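# Seat a held gear onto its shaft, meshing the neighbour

## Task

The gear in the left hand starts just above a shaft's tip. Slide it onto that shaft until it sits fully down and square to the shaft's axis, with its teeth engaged in the adjacent gear. Forcing or jamming it counts as failure.

## Robot and tools

Robot: two arms on a table, left_arm (base at (-0.025, +0.458, 0) m) carrying a five-finger left hand, which holds the gear at the start, and right_arm (base at (+0.047, -0.423, 0) m) with a right hand. Each base is turned slightly about z. Scene frame: origin at table-top height midway between the nominal bases, +z up, +x out over the table, left_arm on the +y side. Hand poses, velocities and Hand targets in results are in each arm's own base frame; fixed cameras and the table use the scene frame.

Hand point: a spot 0.05 m in front of the palm and 0.15 m out from the wrist flange. Its +z runs along straight fingers, +y points out of the palm, +x runs across the palm (away from the thumb on the right hand, toward the thumb on the left). Straight fingertips reach 0.06 to 0.07 m past it. A wrist bracket on the little-finger side can strike things.

Row layout: every row has 28 numbers in [-1, 1], both arms always included. Left arm first: dx, dy, dz, rx, ry, rz, then thumb_turn, thumb_bend, index, middle, ring, little, force_limit, speed; then the same 14 for the right arm. The six pose numbers are an offset, not a pose: they count from that arm's Hand target as it stood when the action or move began, along the arm's base axes, and the turn is about the Hand target's position. 1.0 equals 0.6 m of travel or 180 degrees; rx, ry, rz form one rotation vector. Sending an offset again moves further. All zeros re-requests the Hand target. Finger numbers are absolute targets: -1 open/straight, +1 closed (thumb_turn +1 puts the thumb opposite the fingers). force_limit maps -1 to about 0 N and +1 to 10 N at the fingertip (15 N for the two thumb motors). speed goes from near zero at -1 to full at +0.48 and above. To keep a hand unchanged, repeat the eight hand numbers of the last row actually run for it; if none has run yet, use its hand_measured six values plus hand_force_limit and hand_speed. This matters: a wrong value can loosen the gear. For gentle closing use speed -0.94 or lower.

Tools:
- execute_actions(actions, cameras): actions is a list of actions; each action is up to 15 rows, one per 1/30 s step, and lasts 0.5 s, a short list repeating its final row. Images appear only if actions is empty or cameras names them.
- move(target, speed, blend, stop_force, zero, blocking, cameras): target is one 28-number row or a list of up to 15 rows, every row an offset from the same starting Hand targets. speed is path top speed in m/s, 0.002 to 3.6 (default 0.25), turns capped at twice that in rad/s. blend in m rounds corners of a list (0 = stop at each). stop_force in N, 3 to 120, ends an arm's path when its wrist sensor feels that much push against its motion; do not rely on it while the hand is turning; leave it out when backing off a contact. zero (default true) rezeroes moving arms first. blocking=false cannot be combined with stop_force. The result adds a move: line such as done, off_target, moving, held or fault, plus limits=paced (pose clipped) or limits=held (steps withheld). done means within 3 mm and 2 degrees, not that nothing was touched.
- wait(seconds 0 to 10); stop() brakes a running move.
- zoom_image(camera, region [x0, y0, x1, y1] in pixels, at most 504 by 504) on cam_high (896x504), cam_left_wrist or cam_right_wrist (672x504).
- show_instructions() shows reference pages; zero_wrist_force(arm) rezeroes that arm's force sensor; finished_scene(scene 1) ends the attempt irrevocably.

Results: end_effector_position (m), end_effector_quat_wxyz, velocities, Hand target (the last commanded pose after clipping; the next offset counts from here), Joint positions and torques, Wrist force and torque along the end effector's axes plus the peak since the last report, and per-motor hand_measured, hand_stopped_by (moving, target, force, stalled, fault) and hand_load_n (positive when pushed open). A lost grip shows as hand_load_n falling near 0. Motor temperature warnings appear as MOTOR HOT; at 85 °C an arm brakes for 30 to 60 s.

Motion notes: each control step limits commanded orientation to 32 degrees from the measured one. The hand point often rests a little short of its Hand target; a fresh command re-requests it, and any remaining gap must be sent as an offset. Printed positions may be off by a few centimetres, so confirm alignment with the cameras and zooms. Avoid paths near an arm's own base, and keep the arms apart: a clearance check may hold commands, and a press between the arms can end the scene.

What to avoid: the arms are stiff, so a target even slightly beyond firm contact can trigger a fault stop (10 s). Faults come from about 150 N (plus or minus 25 N) on any part, or contact torque of 24.9 N m at a wrist joint or 133 N m at the larger joints. For this job, lower the gear in small, slow steps (a few mm, low speed) with a small stop_force, check squareness and tooth mesh in images, and never hammer it down; forcing or jamming fails. Do not drop the gear or let it fall off the table. Open the fingers gently only once it is seated, then withdraw upward without stop_force. The result must stay correct after the hand leaves.

Each tool is called after "Request:" by a JSON object that holds its "fn" and its "kwargs", one argument or row to a line.

Reference images:

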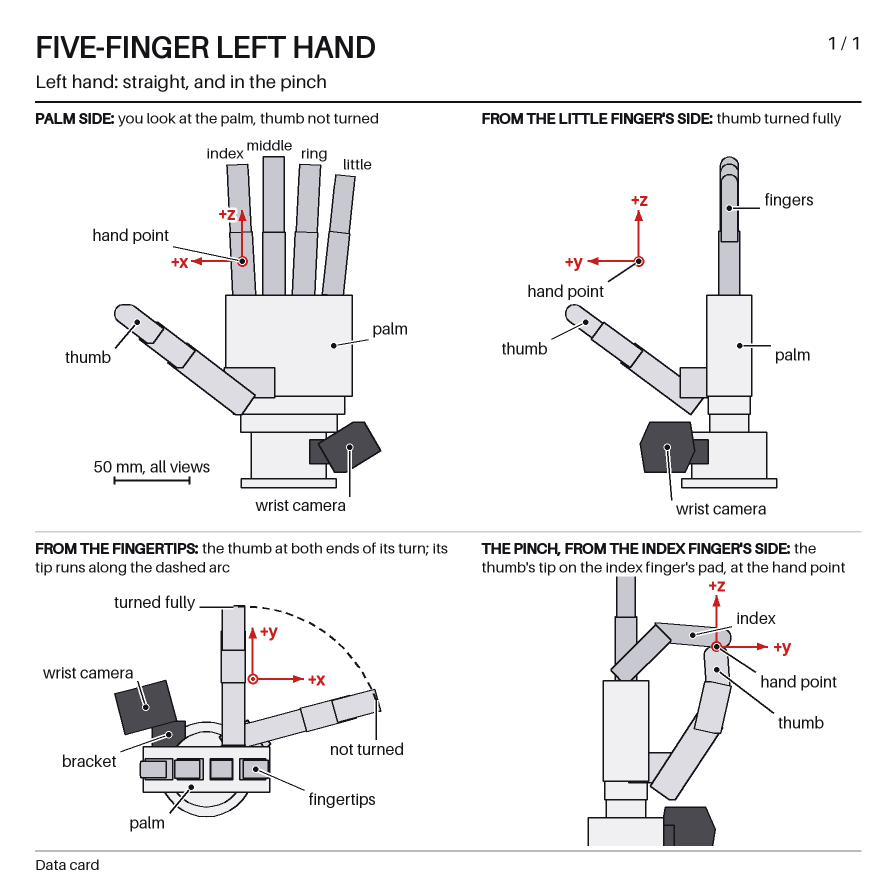

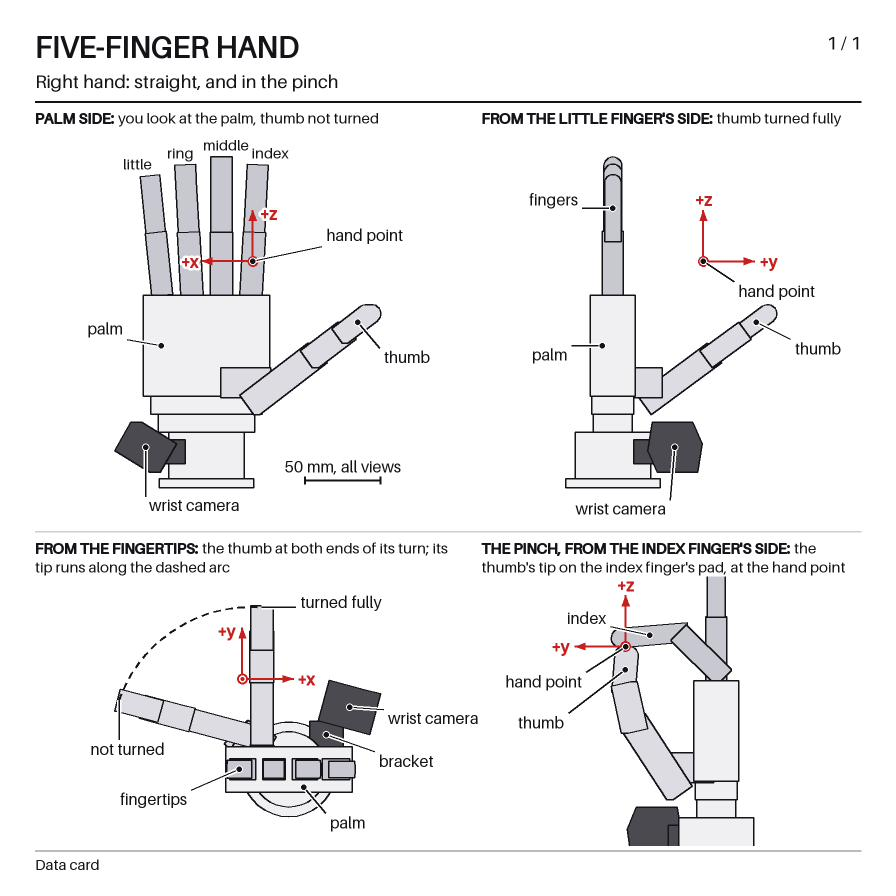

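## Session

Request:
{"fn": "execute_actions", "kwargs": {
  "actions": []
}}

Scene clock: 0.00 s.
left_arm: end_effector_position=(+0.3964, -0.2275, +0.1653) hand_measured=(+0.922, -0.032, -0.032, -0.040, +1.000, +1.000) hand_load_n=(-1.5, +4.5, +13.0, +11.5, +0.0, +0.0) hand_stopped_by=(target, target, force, force, target, target) hand_force_limit=1.00 hand_speed=-0.90 end_effector_quat_wxyz=(-0.570, +0.787, -0.185, +0.145) | right_arm: end_effector_position=(+0.2703, +0.1221, +0.2094) hand_measured=(-1.000, -1.000, -1.000, -1.000, -1.000, -1.000) hand_load_n=(+0.0, +0.0, +0.0, +0.0, +0.0, +0.0) hand_stopped_by=(target, target, target, target, target, target) hand_force_limit=0.00 hand_speed=-0.80 end_effector_quat_wxyz=(+0.000, +0.000, +1.000, +0.000)
Joint positions: left_arm=[2.427 -1.727 -2.026 -1.582 -3.53 -2.25] | right_arm=[-0.316 -1.723 2.042 1.252 1.571 -1.887]
Joint velocities: within noise
Joint torques (N m): no reading
Motor temperatures (°C): left_arm=[32 30 32 39 36 38] | right_arm=[29 32 29 39 41 37]
Wrist force (N): no reading
Wrist torque (N m): no reading
Wrist force, peak (N): no reading
Hand target: left_arm +0.3964, -0.2275, +0.1653; -0.570, +0.787, -0.185, +0.145 | right_arm +0.2703, +0.1221, +0.2094; +0.000, +0.000, +1.000, +0.000

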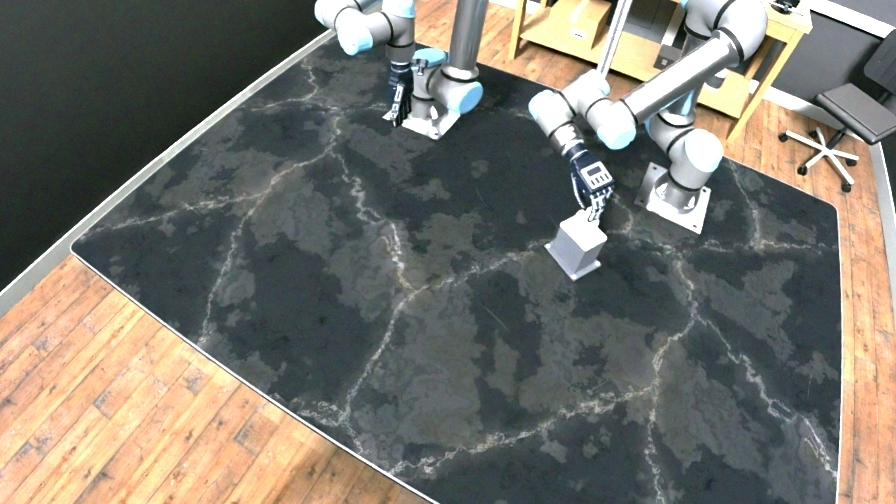

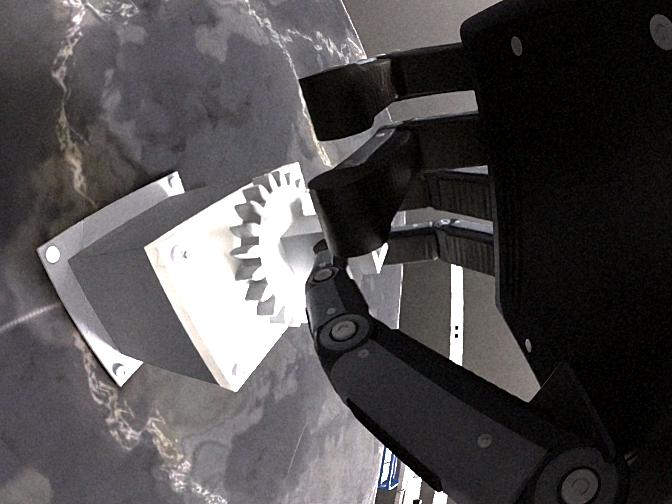

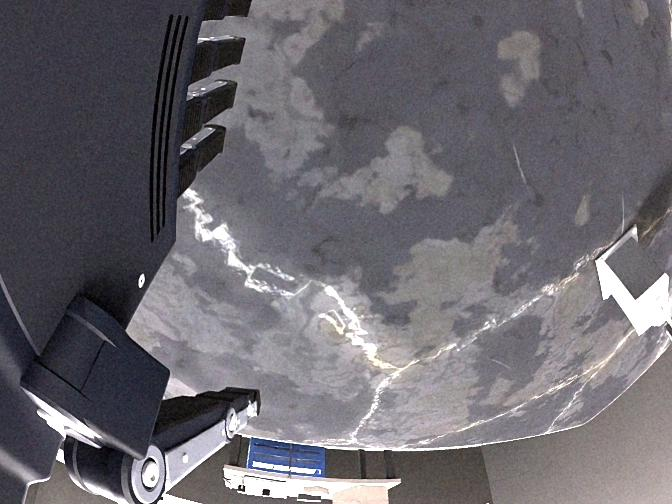

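Request:
{"fn": "zoom_image", "kwargs": {
  "camera": "cam_left_wrist",
  "region": [140, 130, 420, 340]
}}

Request:
{"fn": "zoom_image", "kwargs": {
  "camera": "cam_high",
  "region": [530, 140, 650, 290]
}}

Request:
{"fn": "zoom_image", "kwargs": {
  "camera": "cam_right_wrist",
  "region": [560, 180, 672, 360]
}}

Scaled by 1.800 from the camera's 672x504 image, which has a finer 960x720 frame.

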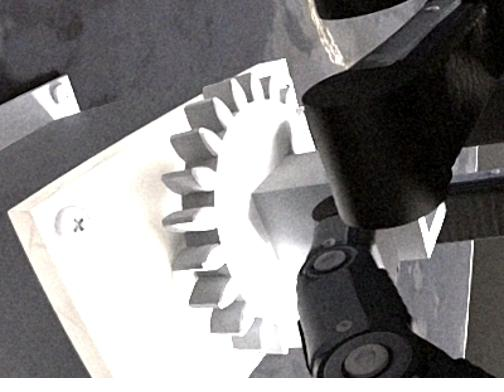

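Scaled by 3.360 from the camera's 896x504 image, which has a finer 1280x720 frame.

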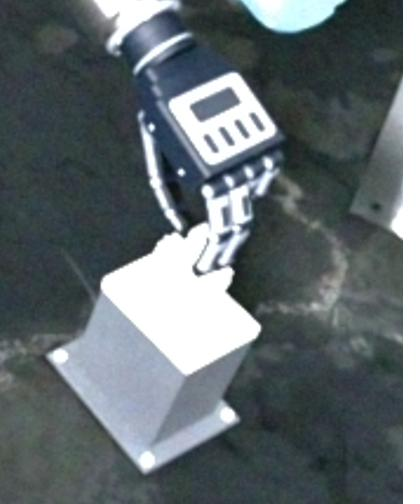

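Scaled by 2.800 from the camera's 672x504 image, which has a finer 960x720 frame.

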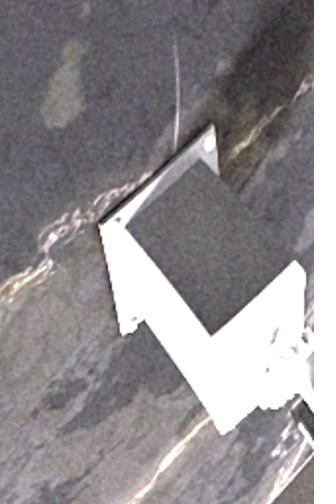

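Request:
{"fn": "move", "kwargs": {
  "target": [0,0,0,0,0,0,0.922,-0.032,-0.032,-0.040,1.0,1.0,1.0,-0.9, 0.245,0.501,-0.051,0.2324,-0.1322,0.480,-1,-1,-1,-1,-1,-1,0.0,-0.8],
  "speed": 0.4,
  "cameras": ["all"]
}}

Scene clock: 9.47 s.
left_arm: end_effector_position=(+0.3964, -0.2275, +0.1653) hand_measured=(+0.922, -0.032, -0.034, -0.040, +1.000, +1.000) hand_load_n=(-1.5, +4.5, +12.0, +12.0, +0.0, +0.0) hand_stopped_by=(target, target, force, force, target, target) hand_force_limit=1.00 hand_speed=-0.90 end_effector_quat_wxyz=(-0.570, +0.787, -0.185, +0.145) | right_arm: end_effector_position=(+0.4172, +0.4228, +0.1788) hand_measured=(-1.000, -1.000, -1.000, -1.000, -1.000, -1.000) hand_load_n=(+0.0, +0.0, +0.0, +0.0, +0.0, +0.0) hand_stopped_by=(target, target, target, target, target, target) hand_force_limit=0.00 hand_speed=-0.80 end_effector_quat_wxyz=(-0.183, +0.664, -0.650, -0.321)
Joint positions: left_arm=[2.427 -1.727 -2.026 -1.582 -3.53 -2.25] | right_arm=[0.196 -0.805 1.19 1.264 0.817 -2.997]
Joint torques (N m): left_arm=[1.93 30.7 18.93 2.51 1.51 -0.25] | right_arm=[-10.82 -41.66 -22.79 2.19 -1.32 -1.41]
Wrist force (N): left_arm=[0.0 -0.2 0.0] | right_arm=[0.2 1.0 0.1]
Wrist torque (N m): left_arm=[-0.03 0.00 0.01] | right_arm=[0.04 -0.14 -0.15]
Wrist force, peak (N): left_arm=[-0.2 -0.5 0.2] | right_arm=[0.2 1.2 0.1]
Hand target: left_arm +0.3964, -0.2275, +0.1653; -0.570, +0.787, -0.185, +0.145 | right_arm +0.4173, +0.4227, +0.1788; -0.183, +0.664, -0.650, -0.321
Off the commanded pose: left_arm 0.000 m, 0 deg | right_arm 0.000 m, 0 deg.
move: done
camera_calibration:
cam_right_wrist: T_world_to_cam=[[-0.951946, -0.306266, -0.000353575, 0.519775], [-0.061227, 0.189176, 0.980032, -0.241949], [-0.300084, 0.932959, -0.198837, -0.118318], [0, 0, 0, 1]] pos_world=[0.444478, 0.315347, 0.213776]

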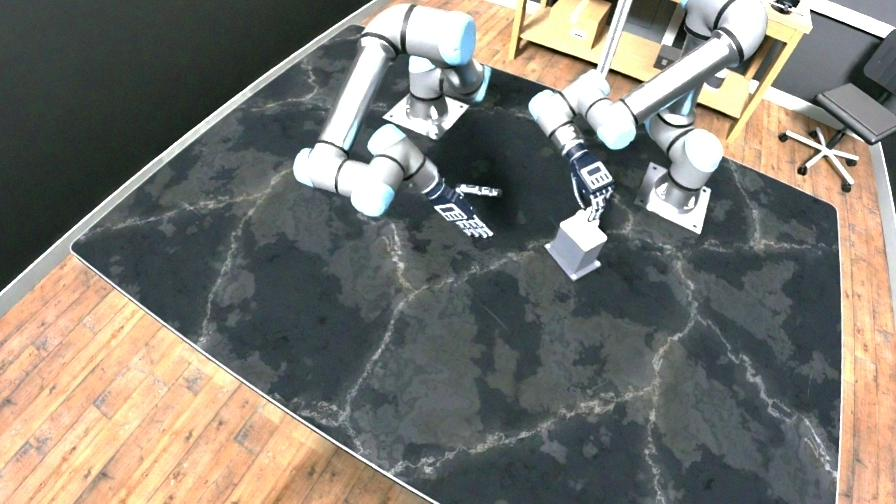

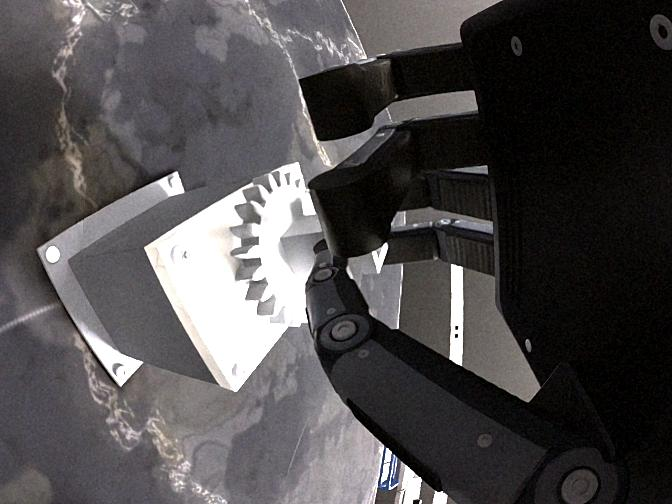

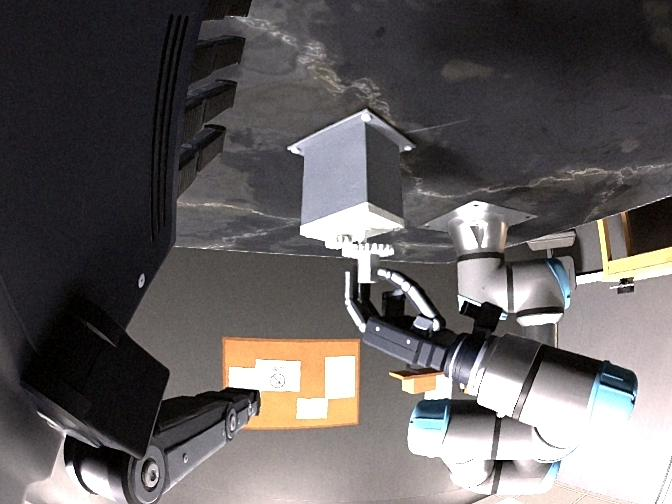

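Request:
{"fn": "zoom_image", "kwargs": {
  "camera": "cam_right_wrist",
  "region": [280, 190, 450, 310]
}}

Scaled by 2.965 from the camera's 672x504 image, which has a finer 960x720 frame.

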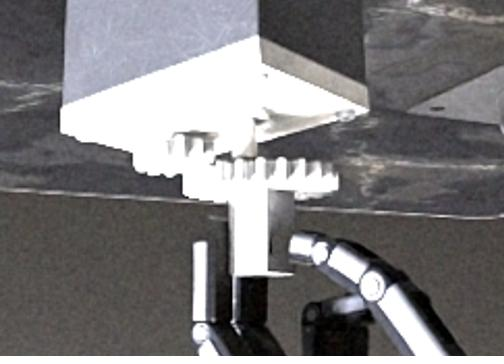

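Request:
{"fn": "move", "kwargs": {
  "target": [0,0,0,0,0,0,0.922,-0.032,-0.032,-0.040,1.0,1.0,1.0,-0.9, -0.0544,0.1507,-0.0767,0.0344,0.0109,0.0,-1,-1,-1,-1,-1,-1,0.0,-0.8],
  "speed": 0.15,
  "cameras": ["cam_right_wrist"]
}}

Request:
{"fn": "zoom_image", "kwargs": {
  "camera": "cam_right_wrist",
  "region": [260, 180, 460, 330]
}}

Scene clock: 12.13 s.
left_arm: end_effector_position=(+0.3964, -0.2275, +0.1653) hand_measured=(+0.922, -0.032, -0.034, -0.040, +1.000, +1.000) hand_load_n=(-1.5, +4.5, +12.0, +11.5, +0.0, +0.0) hand_stopped_by=(target, target, force, force, target, target) hand_force_limit=1.00 hand_speed=-0.90 end_effector_quat_wxyz=(-0.570, +0.787, -0.185, +0.145) | right_arm: end_effector_position=(+0.3846, +0.5132, +0.1328) hand_measured=(-1.000, -1.000, -1.000, -1.000, -1.000, -1.000) hand_load_n=(+0.0, +0.0, +0.0, +0.0, +0.0, +0.0) hand_stopped_by=(target, target, target, target, target, target) hand_force_limit=0.00 hand_speed=-0.80 end_effector_quat_wxyz=(-0.207, +0.647, -0.635, -0.367)
Joint positions: left_arm=[2.427 -1.727 -2.026 -1.582 -3.53 -2.25] | right_arm=[0.338 -0.719 1.185 1.037 0.702 -2.792]
Joint torques (N m): left_arm=[3.17 32.12 18.85 2.87 1.67 -0.29] | right_arm=[-6.67 -55.58 -7.45 2 -0.43 -0.68]
Wrist force (N): left_arm=[0.4 -0.4 0.0] | right_arm=[0.8 1.1 0.3]
Wrist torque (N m): left_arm=[-0.06 -0.06 0.03] | right_arm=[0.02 -0.27 -0.05]
Wrist force, peak (N): left_arm=[0.0 -0.6 0.5] | right_arm=[0.6 1.4 1.4]
Hand target: left_arm +0.3964, -0.2275, +0.1653; -0.570, +0.787, -0.185, +0.145 | right_arm +0.3846, +0.5132, +0.1328; -0.207, +0.647, -0.635, -0.367
Off the commanded pose: left_arm 0.000 m, 0 deg | right_arm 0.000 m, 0 deg.
move: done
camera_calibration:
cam_right_wrist: T_world_to_cam=[[-0.951921, -0.306342, -0.000938326, 0.516486], [-0.027418, 0.0821466, 0.996243, -0.176236], [-0.305114, 0.94837, -0.0865964, -0.242504], [0, 0, 0, 1]] pos_world=[0.41283, 0.402682, 0.155059]
Images, in order (width x height): cam_right_wrist 672x504.

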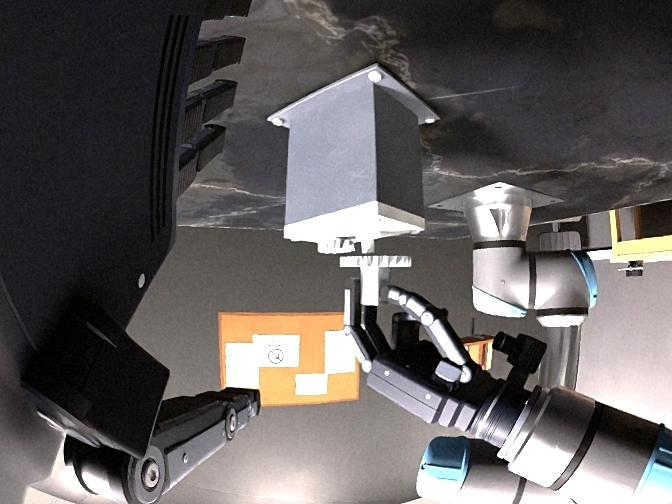

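Scaled by 2.520 from the camera's 672x504 image, which has a finer 960x720 frame.

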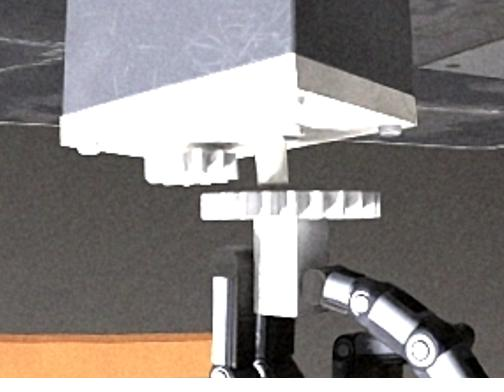

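Request:
{"fn": "zoom_image", "kwargs": {
  "camera": "cam_right_wrist",
  "region": [320, 200, 430, 310]
}}

Scaled by 4.582 from the camera's 672x504 image, which has a finer 960x720 frame.

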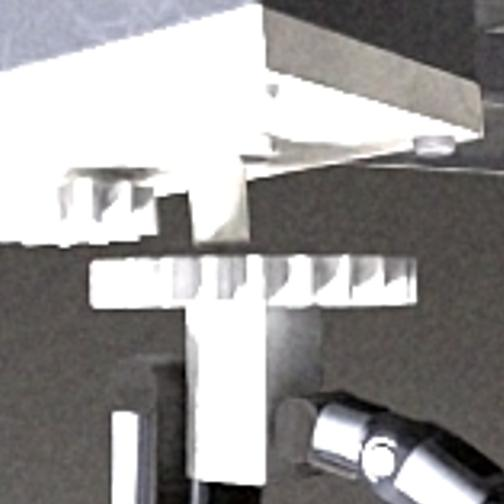

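Request:
{"fn": "zoom_image", "kwargs": {
  "camera": "cam_right_wrist",
  "region": [335, 225, 415, 285]
}}

Request:
{"fn": "move", "kwargs": {
  "target": [0,0,0,0,0,0,0.922,-0.032,-0.032,-0.040,1.0,1.0,1.0,-0.9, 0.0995,0.1202,0,0,0,0.1944,-1,-1,-1,-1,-1,-1,0.0,-0.8],
  "speed": 0.2,
  "cameras": ["cam_right_wrist"]
}}

Request:
{"fn": "zoom_image", "kwargs": {
  "camera": "cam_right_wrist",
  "region": [320, 200, 430, 310]
}}

Scaled by 6.300 from the camera's 672x504 image, which has a finer 960x720 frame.

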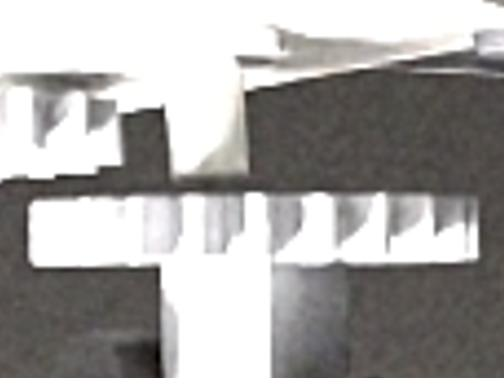

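Scene clock: 16.20 s.
left_arm: end_effector_position=(+0.3964, -0.2275, +0.1653) hand_measured=(+0.922, -0.032, -0.034, -0.040, +1.000, +1.000) hand_load_n=(-1.5, +4.0, +11.5, +11.5, +0.0, +0.0) hand_stopped_by=(target, target, force, force, target, target) hand_force_limit=1.00 hand_speed=-0.90 end_effector_quat_wxyz=(-0.570, +0.787, -0.185, +0.145) | right_arm: end_effector_position=(+0.4430, +0.5842, +0.1326) hand_measured=(-1.000, -1.000, -1.000, -1.000, -1.000, -1.000) hand_load_n=(+0.0, +0.0, +0.0, +0.0, +0.0, +0.0) hand_stopped_by=(target, target, target, target, target, target) hand_force_limit=0.00 hand_speed=-0.80 end_effector_quat_wxyz=(-0.219, +0.752, -0.493, -0.379)
Joint positions: left_arm=[2.427 -1.727 -2.026 -1.582 -3.53 -2.25] | right_arm=[0.426 -0.13 0.035 1.719 0.665 -3.152]
Joint torques (N m): left_arm=[4.93 33.94 19.28 3.11 2.17 -0.36] | right_arm=[8.66 -59.71 -13.39 3.37 -2.68 -1.47]
Wrist force (N): left_arm=[-0.1 0.2 0.2] | right_arm=[0.2 1.1 0.0]
Wrist torque (N m): left_arm=[0.01 0.04 -0.02] | right_arm=[0.06 -0.18 -0.10]
Wrist force, peak (N): left_arm=[0.1 0.0 0.6] | right_arm=[1.2 1.9 -0.3]
Hand target: left_arm +0.3964, -0.2275, +0.1653; -0.570, +0.787, -0.185, +0.145 | right_arm +0.4443, +0.5853, +0.1328; -0.087, +0.808, -0.411, -0.413
Off the commanded pose: left_arm 0.000 m, 0 deg | right_arm 0.002 m, 19 deg.
elbow stopped short (right arm): the move would have taken joint 3 (elbow) straighter than the controller allows.
move: off_target (right_arm)
camera_calibration:
cam_right_wrist: T_world_to_cam=[[-0.799961, -0.577913, -0.161492, 0.706447], [-0.169292, -0.0408327, 0.98472, -0.0440846], [-0.575676, 0.815076, -0.0651713, -0.0972192], [0, 0, 0, 1]] pos_world=[0.5017, 0.485706, 0.151161]
Images, in order (width x height): cam_right_wrist 672x504.

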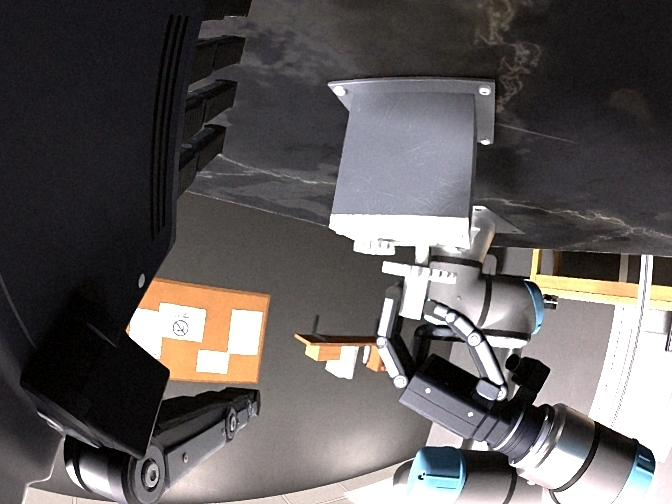

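Scaled by 4.582 from the camera's 672x504 image, which has a finer 960x720 frame.

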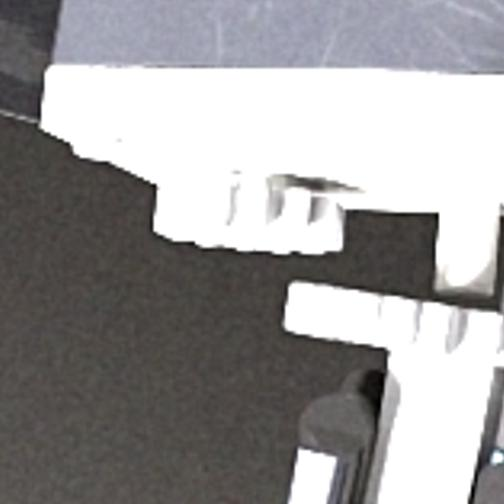

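Request:
{"fn": "zoom_image", "kwargs": {
  "camera": "cam_right_wrist",
  "region": [370, 220, 480, 330]
}}

Request:
{"fn": "zoom_image", "kwargs": {
  "camera": "cam_right_wrist",
  "region": [320, 70, 510, 330]
}}

Scaled by 4.582 from the camera's 672x504 image, which has a finer 960x720 frame.

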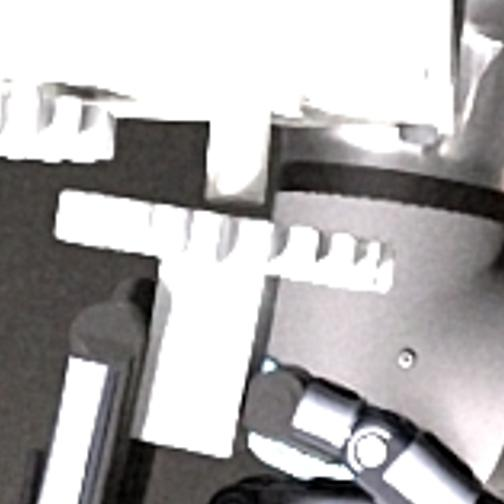

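Scaled by 1.938 from the camera's 672x504 image, which has a finer 960x720 frame.

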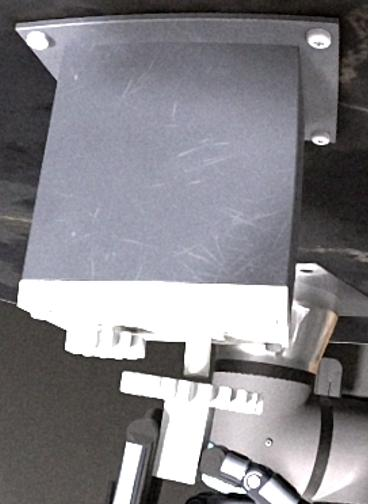

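Request:
{"fn": "move", "kwargs": {
  "target": [0,0,0,0,0,0,0.922,-0.032,-0.032,-0.040,1.0,1.0,1.0,-0.9, -0.0522,-0.0185,-0.0003,0.0407,-0.0329,-0.0936,-1,-1,-1,-1,-1,-1,0.0,-0.8],
  "speed": 0.15,
  "cameras": ["cam_right_wrist"]
}}

Request:
{"fn": "zoom_image", "kwargs": {
  "camera": "cam_right_wrist",
  "region": [390, 200, 510, 320]
}}

Scene clock: 23.70 s.
left_arm: end_effector_position=(+0.3964, -0.2275, +0.1653) hand_measured=(+0.922, -0.032, -0.034, -0.040, +1.000, +1.000) hand_load_n=(-1.0, +4.5, +12.0, +11.5, +0.0, +0.0) hand_stopped_by=(target, target, force, force, target, target) hand_force_limit=1.00 hand_speed=-0.90 end_effector_quat_wxyz=(-0.570, +0.787, -0.185, +0.145) | right_arm: end_effector_position=(+0.4131, +0.5741, +0.1326) hand_measured=(-1.000, -1.000, -1.000, -1.000, -1.000, -1.000) hand_load_n=(+0.0, +0.0, +0.0, +0.0, +0.0, +0.0) hand_stopped_by=(target, target, target, target, target, target) hand_force_limit=0.00 hand_speed=-0.80 end_effector_quat_wxyz=(-0.219, +0.752, -0.493, -0.379)
Joint positions: left_arm=[2.427 -1.727 -2.026 -1.582 -3.53 -2.25] | right_arm=[0.431 -0.383 0.551 1.448 0.666 -3.144]
Joint torques (N m): left_arm=[6.58 34.27 19.99 3.16 2.29 -0.38] | right_arm=[10.1 -63.38 -9.75 1.23 -0.02 0.1]
Wrist force (N): left_arm=[-0.1 0.0 0.1] | right_arm=[0.5 1.2 0.2]
Wrist torque (N m): left_arm=[-0.01 0.02 -0.01] | right_arm=[0.04 -0.23 -0.08]
Wrist force, peak (N): left_arm=[0.2 0.4 0.4] | right_arm=[0.6 2.3 0.2]
Hand target: left_arm +0.3964, -0.2275, +0.1653; -0.570, +0.787, -0.185, +0.145 | right_arm +0.4130, +0.5742, +0.1326; -0.219, +0.752, -0.493, -0.379
Off the commanded pose: left_arm 0.000 m, 0 deg | right_arm 0.000 m, 0 deg.
move: done
camera_calibration:
cam_right_wrist: T_world_to_cam=[[-0.799776, -0.577781, -0.162871, 0.676764], [-0.171179, -0.040546, 0.984405, -0.0488536], [-0.575375, 0.815184, -0.0664761, -0.106191], [0, 0, 0, 1]] pos_world=[0.471797, 0.475606, 0.151258]
Images, in order (width x height): cam_right_wrist 672x504.

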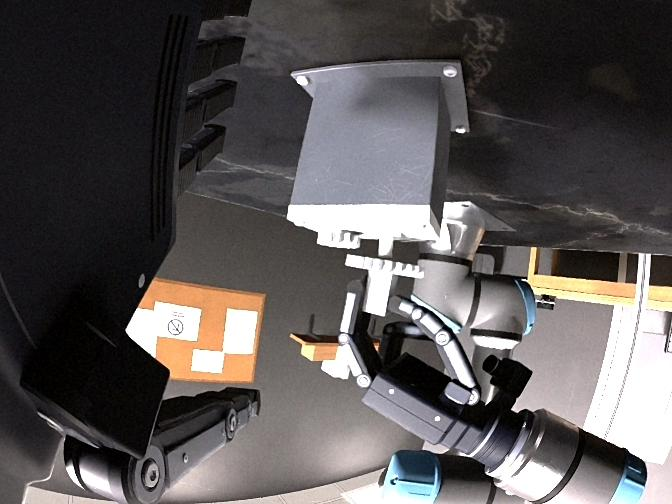

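Scaled by 4.200 from the camera's 672x504 image, which has a finer 960x720 frame.

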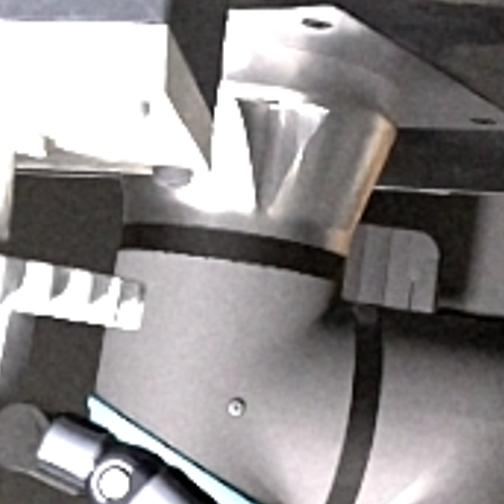

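Request:
{"fn": "zoom_image", "kwargs": {
  "camera": "cam_right_wrist",
  "region": [335, 205, 435, 325]
}}

Request:
{"fn": "zoom_image", "kwargs": {
  "camera": "cam_right_wrist",
  "region": [280, 190, 450, 260]
}}

Scaled by 4.200 from the camera's 672x504 image, which has a finer 960x720 frame.

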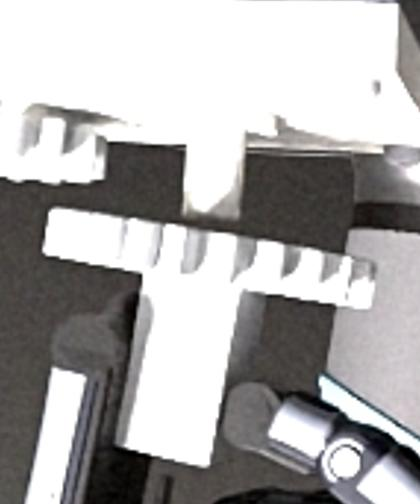

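Scaled by 2.965 from the camera's 672x504 image, which has a finer 960x720 frame.

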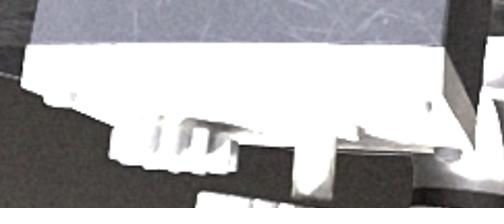

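Request:
{"fn": "move", "kwargs": {
  "target": [
    [0,0,0.01,0,0,0,0.922,-0.032,-0.032,-0.040,1.0,1.0,1.0,-0.9, 0,0,0,0,0,0,-1,-1,-1,-1,-1,-1,0.0,-0.8],
    [0.017,-0.0193,0.008,0.0385,0.0013,0,0.922,-0.032,-0.032,-0.040,1.0,1.0,1.0,-0.9, 0,0,0,0,0,0,-1,-1,-1,-1,-1,-1,0.0,-0.8]
  ],
  "speed": 0.04,
  "blend": [0.002,0],
  "cameras": ["cam_left_wrist","cam_right_wrist"]
}}

Request:
{"fn": "zoom_image", "kwargs": {
  "camera": "cam_right_wrist",
  "region": [335, 205, 435, 325]
}}

Request:
{"fn": "zoom_image", "kwargs": {
  "camera": "cam_right_wrist",
  "region": [280, 190, 450, 290]
}}

Scene clock: 27.17 s.
left_arm: end_effector_position=(+0.4066, -0.2392, +0.1701) hand_measured=(+0.922, -0.032, -0.034, -0.040, +1.000, +1.000) hand_load_n=(-1.5, +4.0, +12.0, +12.0, +0.0, +0.0) hand_stopped_by=(target, target, force, force, target, target) hand_force_limit=1.00 hand_speed=-0.90 end_effector_quat_wxyz=(-0.616, +0.752, -0.194, +0.132) end_effector_velocity=(-0.001, +0.000, +0.000) end_effector_angular_velocity=(-0.001, +0.003, +0.000) | right_arm: end_effector_position=(+0.4130, +0.5742, +0.1326) hand_measured=(-1.000, -1.000, -1.000, -1.000, -1.000, -1.000) hand_load_n=(+0.0, +0.0, +0.0, +0.0, +0.0, +0.0) hand_stopped_by=(target, target, target, target, target, target) hand_force_limit=0.00 hand_speed=-0.80 end_effector_quat_wxyz=(-0.219, +0.752, -0.493, -0.379)
Joint positions: left_arm=[2.401 -1.826 -1.89 -1.911 -3.485 -2.473] | right_arm=[0.431 -0.383 0.551 1.448 0.666 -3.144]
Joint velocities: left_arm=[0 0.001 -0.002 0.005 -0.002 0.006] | right_arm=[within noise]
Joint torques (N m): left_arm=[-3.91 39.74 10.5 2.51 -1.27 2.03] | right_arm=[10.93 -57.09 -21.03 2.24 -1.24 -1.07]
Wrist force (N): left_arm=[-0.2 0.0 0.2] | right_arm=[0.5 1.0 0.4]
Wrist torque (N m): left_arm=[-0.02 0.04 -0.08] | right_arm=[0.01 -0.23 -0.10]
Wrist force, peak (N): left_arm=[-0.1 -0.6 0.1] | right_arm=[0.5 1.2 0.3]
Hand target: left_arm +0.4066, -0.2391, +0.1701; -0.616, +0.752, -0.194, +0.132 | right_arm +0.4130, +0.5742, +0.1326; -0.219, +0.752, -0.493, -0.379
Off the commanded pose: left_arm 0.000 m, 0 deg | right_arm 0.000 m, 0 deg.
move: done
camera_calibration:
cam_left_wrist: T_world_to_cam=[[0.373724, 0.056175, 0.925838, -0.292931], [0.541321, -0.823753, -0.168529, -0.381707], [0.753194, 0.564159, -0.338265, -0.000604199], [0, 0, 0, 1]] pos_world=[0.316557, -0.297636, 0.206673]
cam_right_wrist: T_world_to_cam=[[-0.799776, -0.577781, -0.162871, 0.676742], [-0.171179, -0.040546, 0.984405, -0.0488666], [-0.575375, 0.815184, -0.0664761, -0.10633], [0, 0, 0, 1]] pos_world=[0.471697, 0.475706, 0.151258]
Images, in order (width x height): cam_left_wrist 672x504, cam_right_wrist 672x504.

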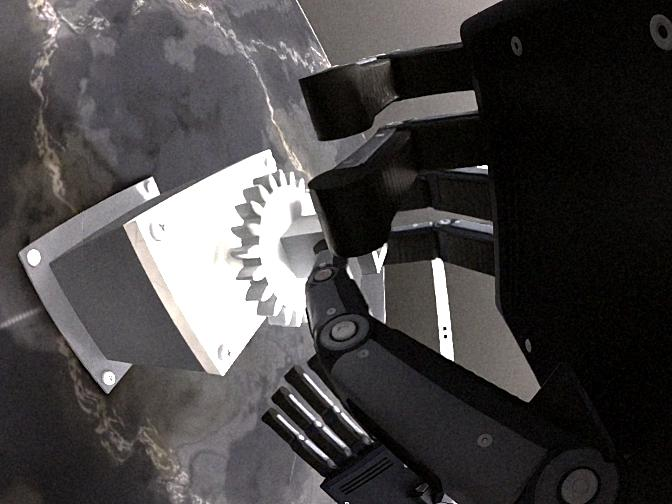

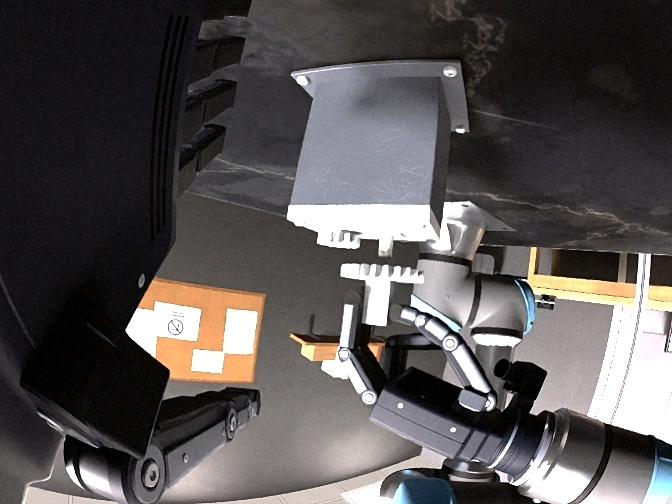

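Scaled by 4.200 from the camera's 672x504 image, which has a finer 960x720 frame.

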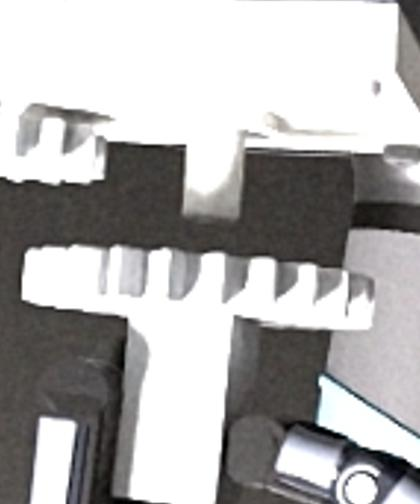

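Scaled by 2.965 from the camera's 672x504 image, which has a finer 960x720 frame.

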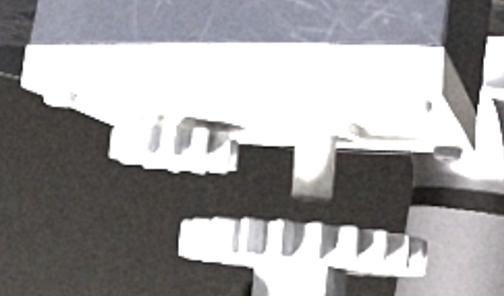

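Request:
{"fn": "move", "kwargs": {
  "target": [0,0,0,0,0,0,0.922,-0.032,-0.032,-0.040,1.0,1.0,1.0,-0.9, -0.0617,-0.072,0,-0.0293,0.0434,-0.1002,-1,-1,-1,-1,-1,-1,0.0,-0.8],
  "speed": 0.25,
  "cameras": ["cam_right_wrist"]
}}

Request:
{"fn": "zoom_image", "kwargs": {
  "camera": "cam_right_wrist",
  "region": [325, 215, 425, 315]
}}

Scene clock: 29.17 s.
left_arm: end_effector_position=(+0.4066, -0.2391, +0.1701) hand_measured=(+0.922, -0.032, -0.034, -0.040, +1.000, +1.000) hand_load_n=(-1.5, +4.0, +12.0, +12.0, +0.0, +0.0) hand_stopped_by=(target, target, force, force, target, target) hand_force_limit=1.00 hand_speed=-0.90 end_effector_quat_wxyz=(-0.616, +0.752, -0.194, +0.132) | right_arm: end_effector_position=(+0.3761, +0.5309, +0.1326) hand_measured=(-1.000, -1.000, -1.000, -1.000, -1.000, -1.000) hand_load_n=(+0.0, +0.0, +0.0, +0.0, +0.0, +0.0) hand_stopped_by=(target, target, target, target, target, target) hand_force_limit=0.00 hand_speed=-0.80 end_effector_quat_wxyz=(-0.207, +0.648, -0.635, -0.367)
Joint positions: left_arm=[2.401 -1.826 -1.89 -1.911 -3.485 -2.473] | right_arm=[0.373 -0.718 1.171 1.01 0.706 -2.739]
Joint torques (N m): left_arm=[7.96 39.12 11.28 2.72 -0.86 1.73] | right_arm=[12.51 -52.02 -8.69 1.69 -2.42 1.17]
Wrist force (N): left_arm=[-0.3 -0.4 0.2] | right_arm=[0.6 1.2 0.0]
Wrist torque (N m): left_arm=[-0.07 0.05 -0.10] | right_arm=[0.07 -0.23 -0.05]
Wrist force, peak (N): left_arm=[-0.5 -0.3 0.1] | right_arm=[1.2 1.8 -0.3]
Hand target: left_arm +0.4066, -0.2391, +0.1701; -0.616, +0.752, -0.194, +0.132 | right_arm +0.3760, +0.5310, +0.1326; -0.207, +0.648, -0.635, -0.367
Off the commanded pose: left_arm 0.000 m, 0 deg | right_arm 0.000 m, 0 deg.
move: done
camera_calibration:
cam_right_wrist: T_world_to_cam=[[-0.951777, -0.306789, -0.001229, 0.514117], [-0.0281301, 0.0832799, 0.996129, -0.1781], [-0.305499, 0.948127, -0.0878939, -0.261489], [0, 0, 0, 1]] pos_world=[0.40443, 0.420483, 0.155059]
Images, in order (width x height): cam_right_wrist 672x504.

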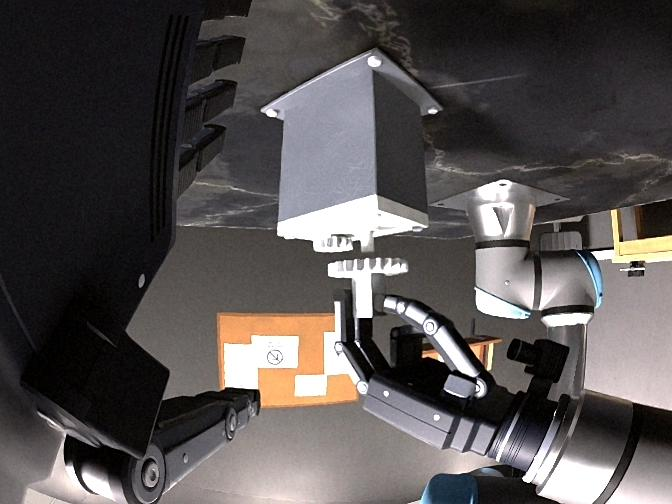

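Scaled by 5.040 from the camera's 672x504 image, which has a finer 960x720 frame.

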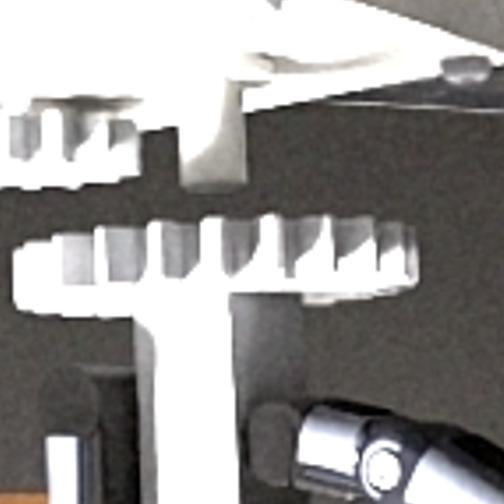

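Request:
{"fn": "zoom_image", "kwargs": {
  "camera": "cam_right_wrist",
  "region": [270, 180, 440, 260]
}}

Request:
{"fn": "zoom_image", "kwargs": {
  "camera": "cam_right_wrist",
  "region": [300, 220, 380, 270]
}}

Scaled by 2.965 from the camera's 672x504 image, which has a finer 960x720 frame.

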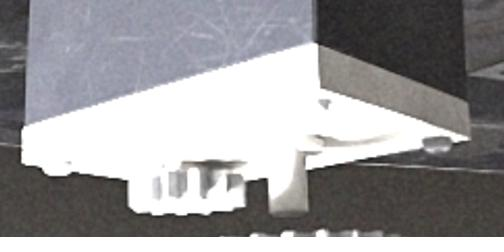

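Scaled by 6.300 from the camera's 672x504 image, which has a finer 960x720 frame.

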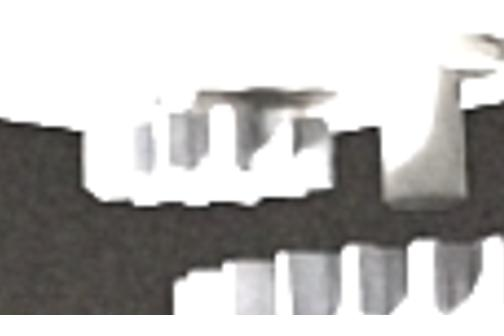

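Request:
{"fn": "move", "kwargs": {
  "target": [0.0023,-0.0032,-0.01,0,0,0,0.922,-0.032,-0.032,-0.040,1.0,1.0,1.0,-0.9, 0,0,0,0,0,0,-1,-1,-1,-1,-1,-1,0.0,-0.8],
  "speed": 0.02,
  "stop_force": 4,
  "cameras": ["cam_left_wrist","cam_right_wrist"]
}}

Request:
{"fn": "zoom_image", "kwargs": {
  "camera": "cam_right_wrist",
  "region": [320, 225, 420, 285]
}}

Request:
{"fn": "zoom_image", "kwargs": {
  "camera": "cam_left_wrist",
  "region": [200, 150, 340, 340]
}}

Scene clock: 33.73 s.
left_arm: end_effector_position=(+0.4079, -0.2410, +0.1641) hand_measured=(+0.922, -0.032, -0.034, -0.040, +1.000, +1.000) hand_load_n=(-1.5, +4.0, +12.0, +11.5, +0.0, +0.0) hand_stopped_by=(target, target, force, force, target, target) hand_force_limit=1.00 hand_speed=-0.90 end_effector_quat_wxyz=(-0.616, +0.752, -0.194, +0.132) | right_arm: end_effector_position=(+0.3760, +0.5310, +0.1326) hand_measured=(-1.000, -1.000, -1.000, -1.000, -1.000, -1.000) hand_load_n=(+0.0, +0.0, +0.0, +0.0, +0.0, +0.0) hand_stopped_by=(target, target, target, target, target, target) hand_force_limit=0.00 hand_speed=-0.80 end_effector_quat_wxyz=(-0.207, +0.648, -0.635, -0.367)
Joint positions: left_arm=[2.4 -1.84 -1.89 -1.899 -3.486 -2.474] | right_arm=[0.373 -0.718 1.171 1.01 0.706 -2.739]
Joint torques (N m): left_arm=[-10.88 39.76 10.76 -1.02 -0.22 1.28] | right_arm=[12.96 -53.85 -14.47 2.6 -2.49 -0.14]
Wrist force (N): left_arm=[-0.1 0.0 0.2] | right_arm=[0.6 1.0 -0.1]
Wrist torque (N m): left_arm=[-0.02 0.03 0.01] | right_arm=[0.04 -0.23 -0.07]
Wrist force, peak (N): left_arm=[-0.6 -0.6 0.1] | right_arm=[0.9 1.3 0.0]
Hand target: left_arm +0.4079, -0.2410, +0.1641; -0.616, +0.752, -0.194, +0.132 | right_arm +0.3760, +0.5310, +0.1326; -0.207, +0.648, -0.635, -0.367
Off the commanded pose: left_arm 0.000 m, 0 deg | right_arm 0.000 m, 0 deg.
move: done
camera_calibration:
cam_left_wrist: T_world_to_cam=[[0.373871, 0.0563851, 0.925765, -0.287725], [0.54147, -0.82366, -0.168507, -0.385011], [0.753014, 0.564274, -0.338474, -0.00240807], [0, 0, 0, 1]] pos_world=[0.317857, -0.299536, 0.200673]
cam_right_wrist: T_world_to_cam=[[-0.951782, -0.306774, -0.00103957, 0.514019], [-0.0279185, 0.083243, 0.996138, -0.178183], [-0.305502, 0.948135, -0.0877939, -0.261632], [0, 0, 0, 1]] pos_world=[0.404331, 0.420583, 0.15506]
Images, in order (width x height): cam_left_wrist 672x504, cam_right_wrist 672x504.

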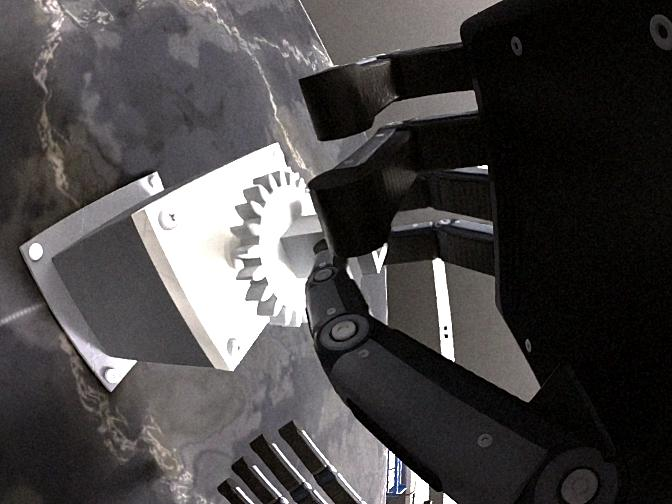

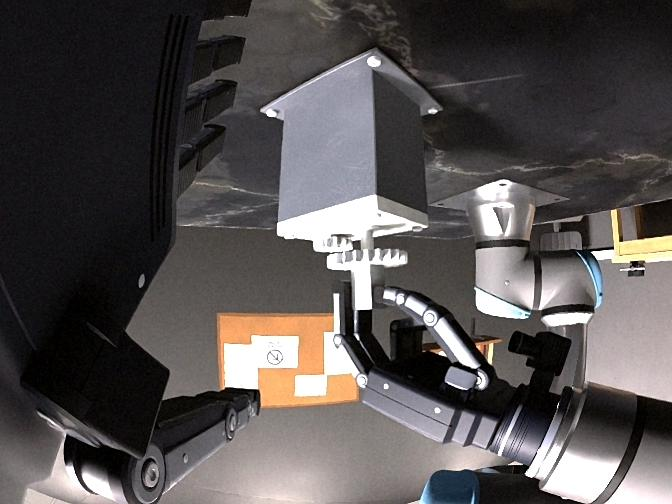

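Scaled by 5.040 from the camera's 672x504 image, which has a finer 960x720 frame.

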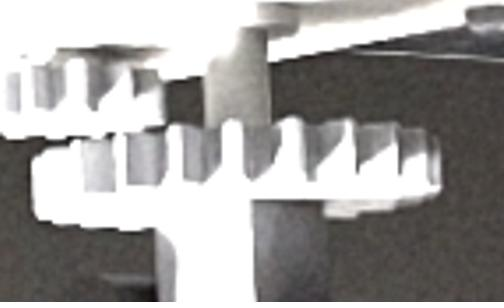

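Scaled by 2.653 from the camera's 672x504 image, which has a finer 960x720 frame.

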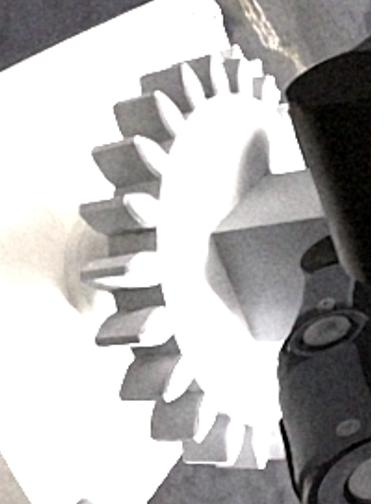

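Request:
{"fn": "zoom_image", "kwargs": {
  "camera": "cam_right_wrist",
  "region": [308, 228, 358, 258]
}}

Request:
{"fn": "zoom_image", "kwargs": {
  "camera": "cam_right_wrist",
  "region": [320, 230, 380, 275]
}}

Scaled by 10.080 from the camera's 672x504 image, which has a finer 960x720 frame.

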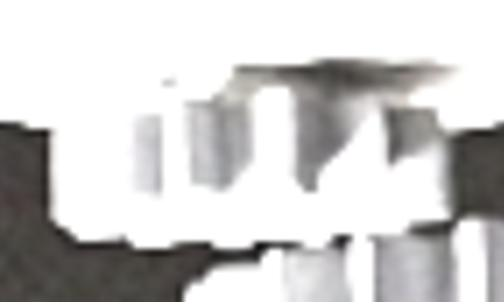

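Scaled by 8.400 from the camera's 672x504 image, which has a finer 960x720 frame.

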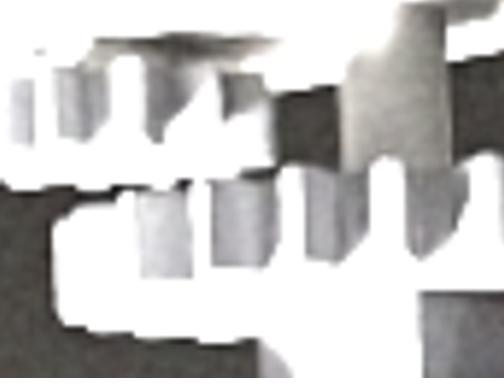

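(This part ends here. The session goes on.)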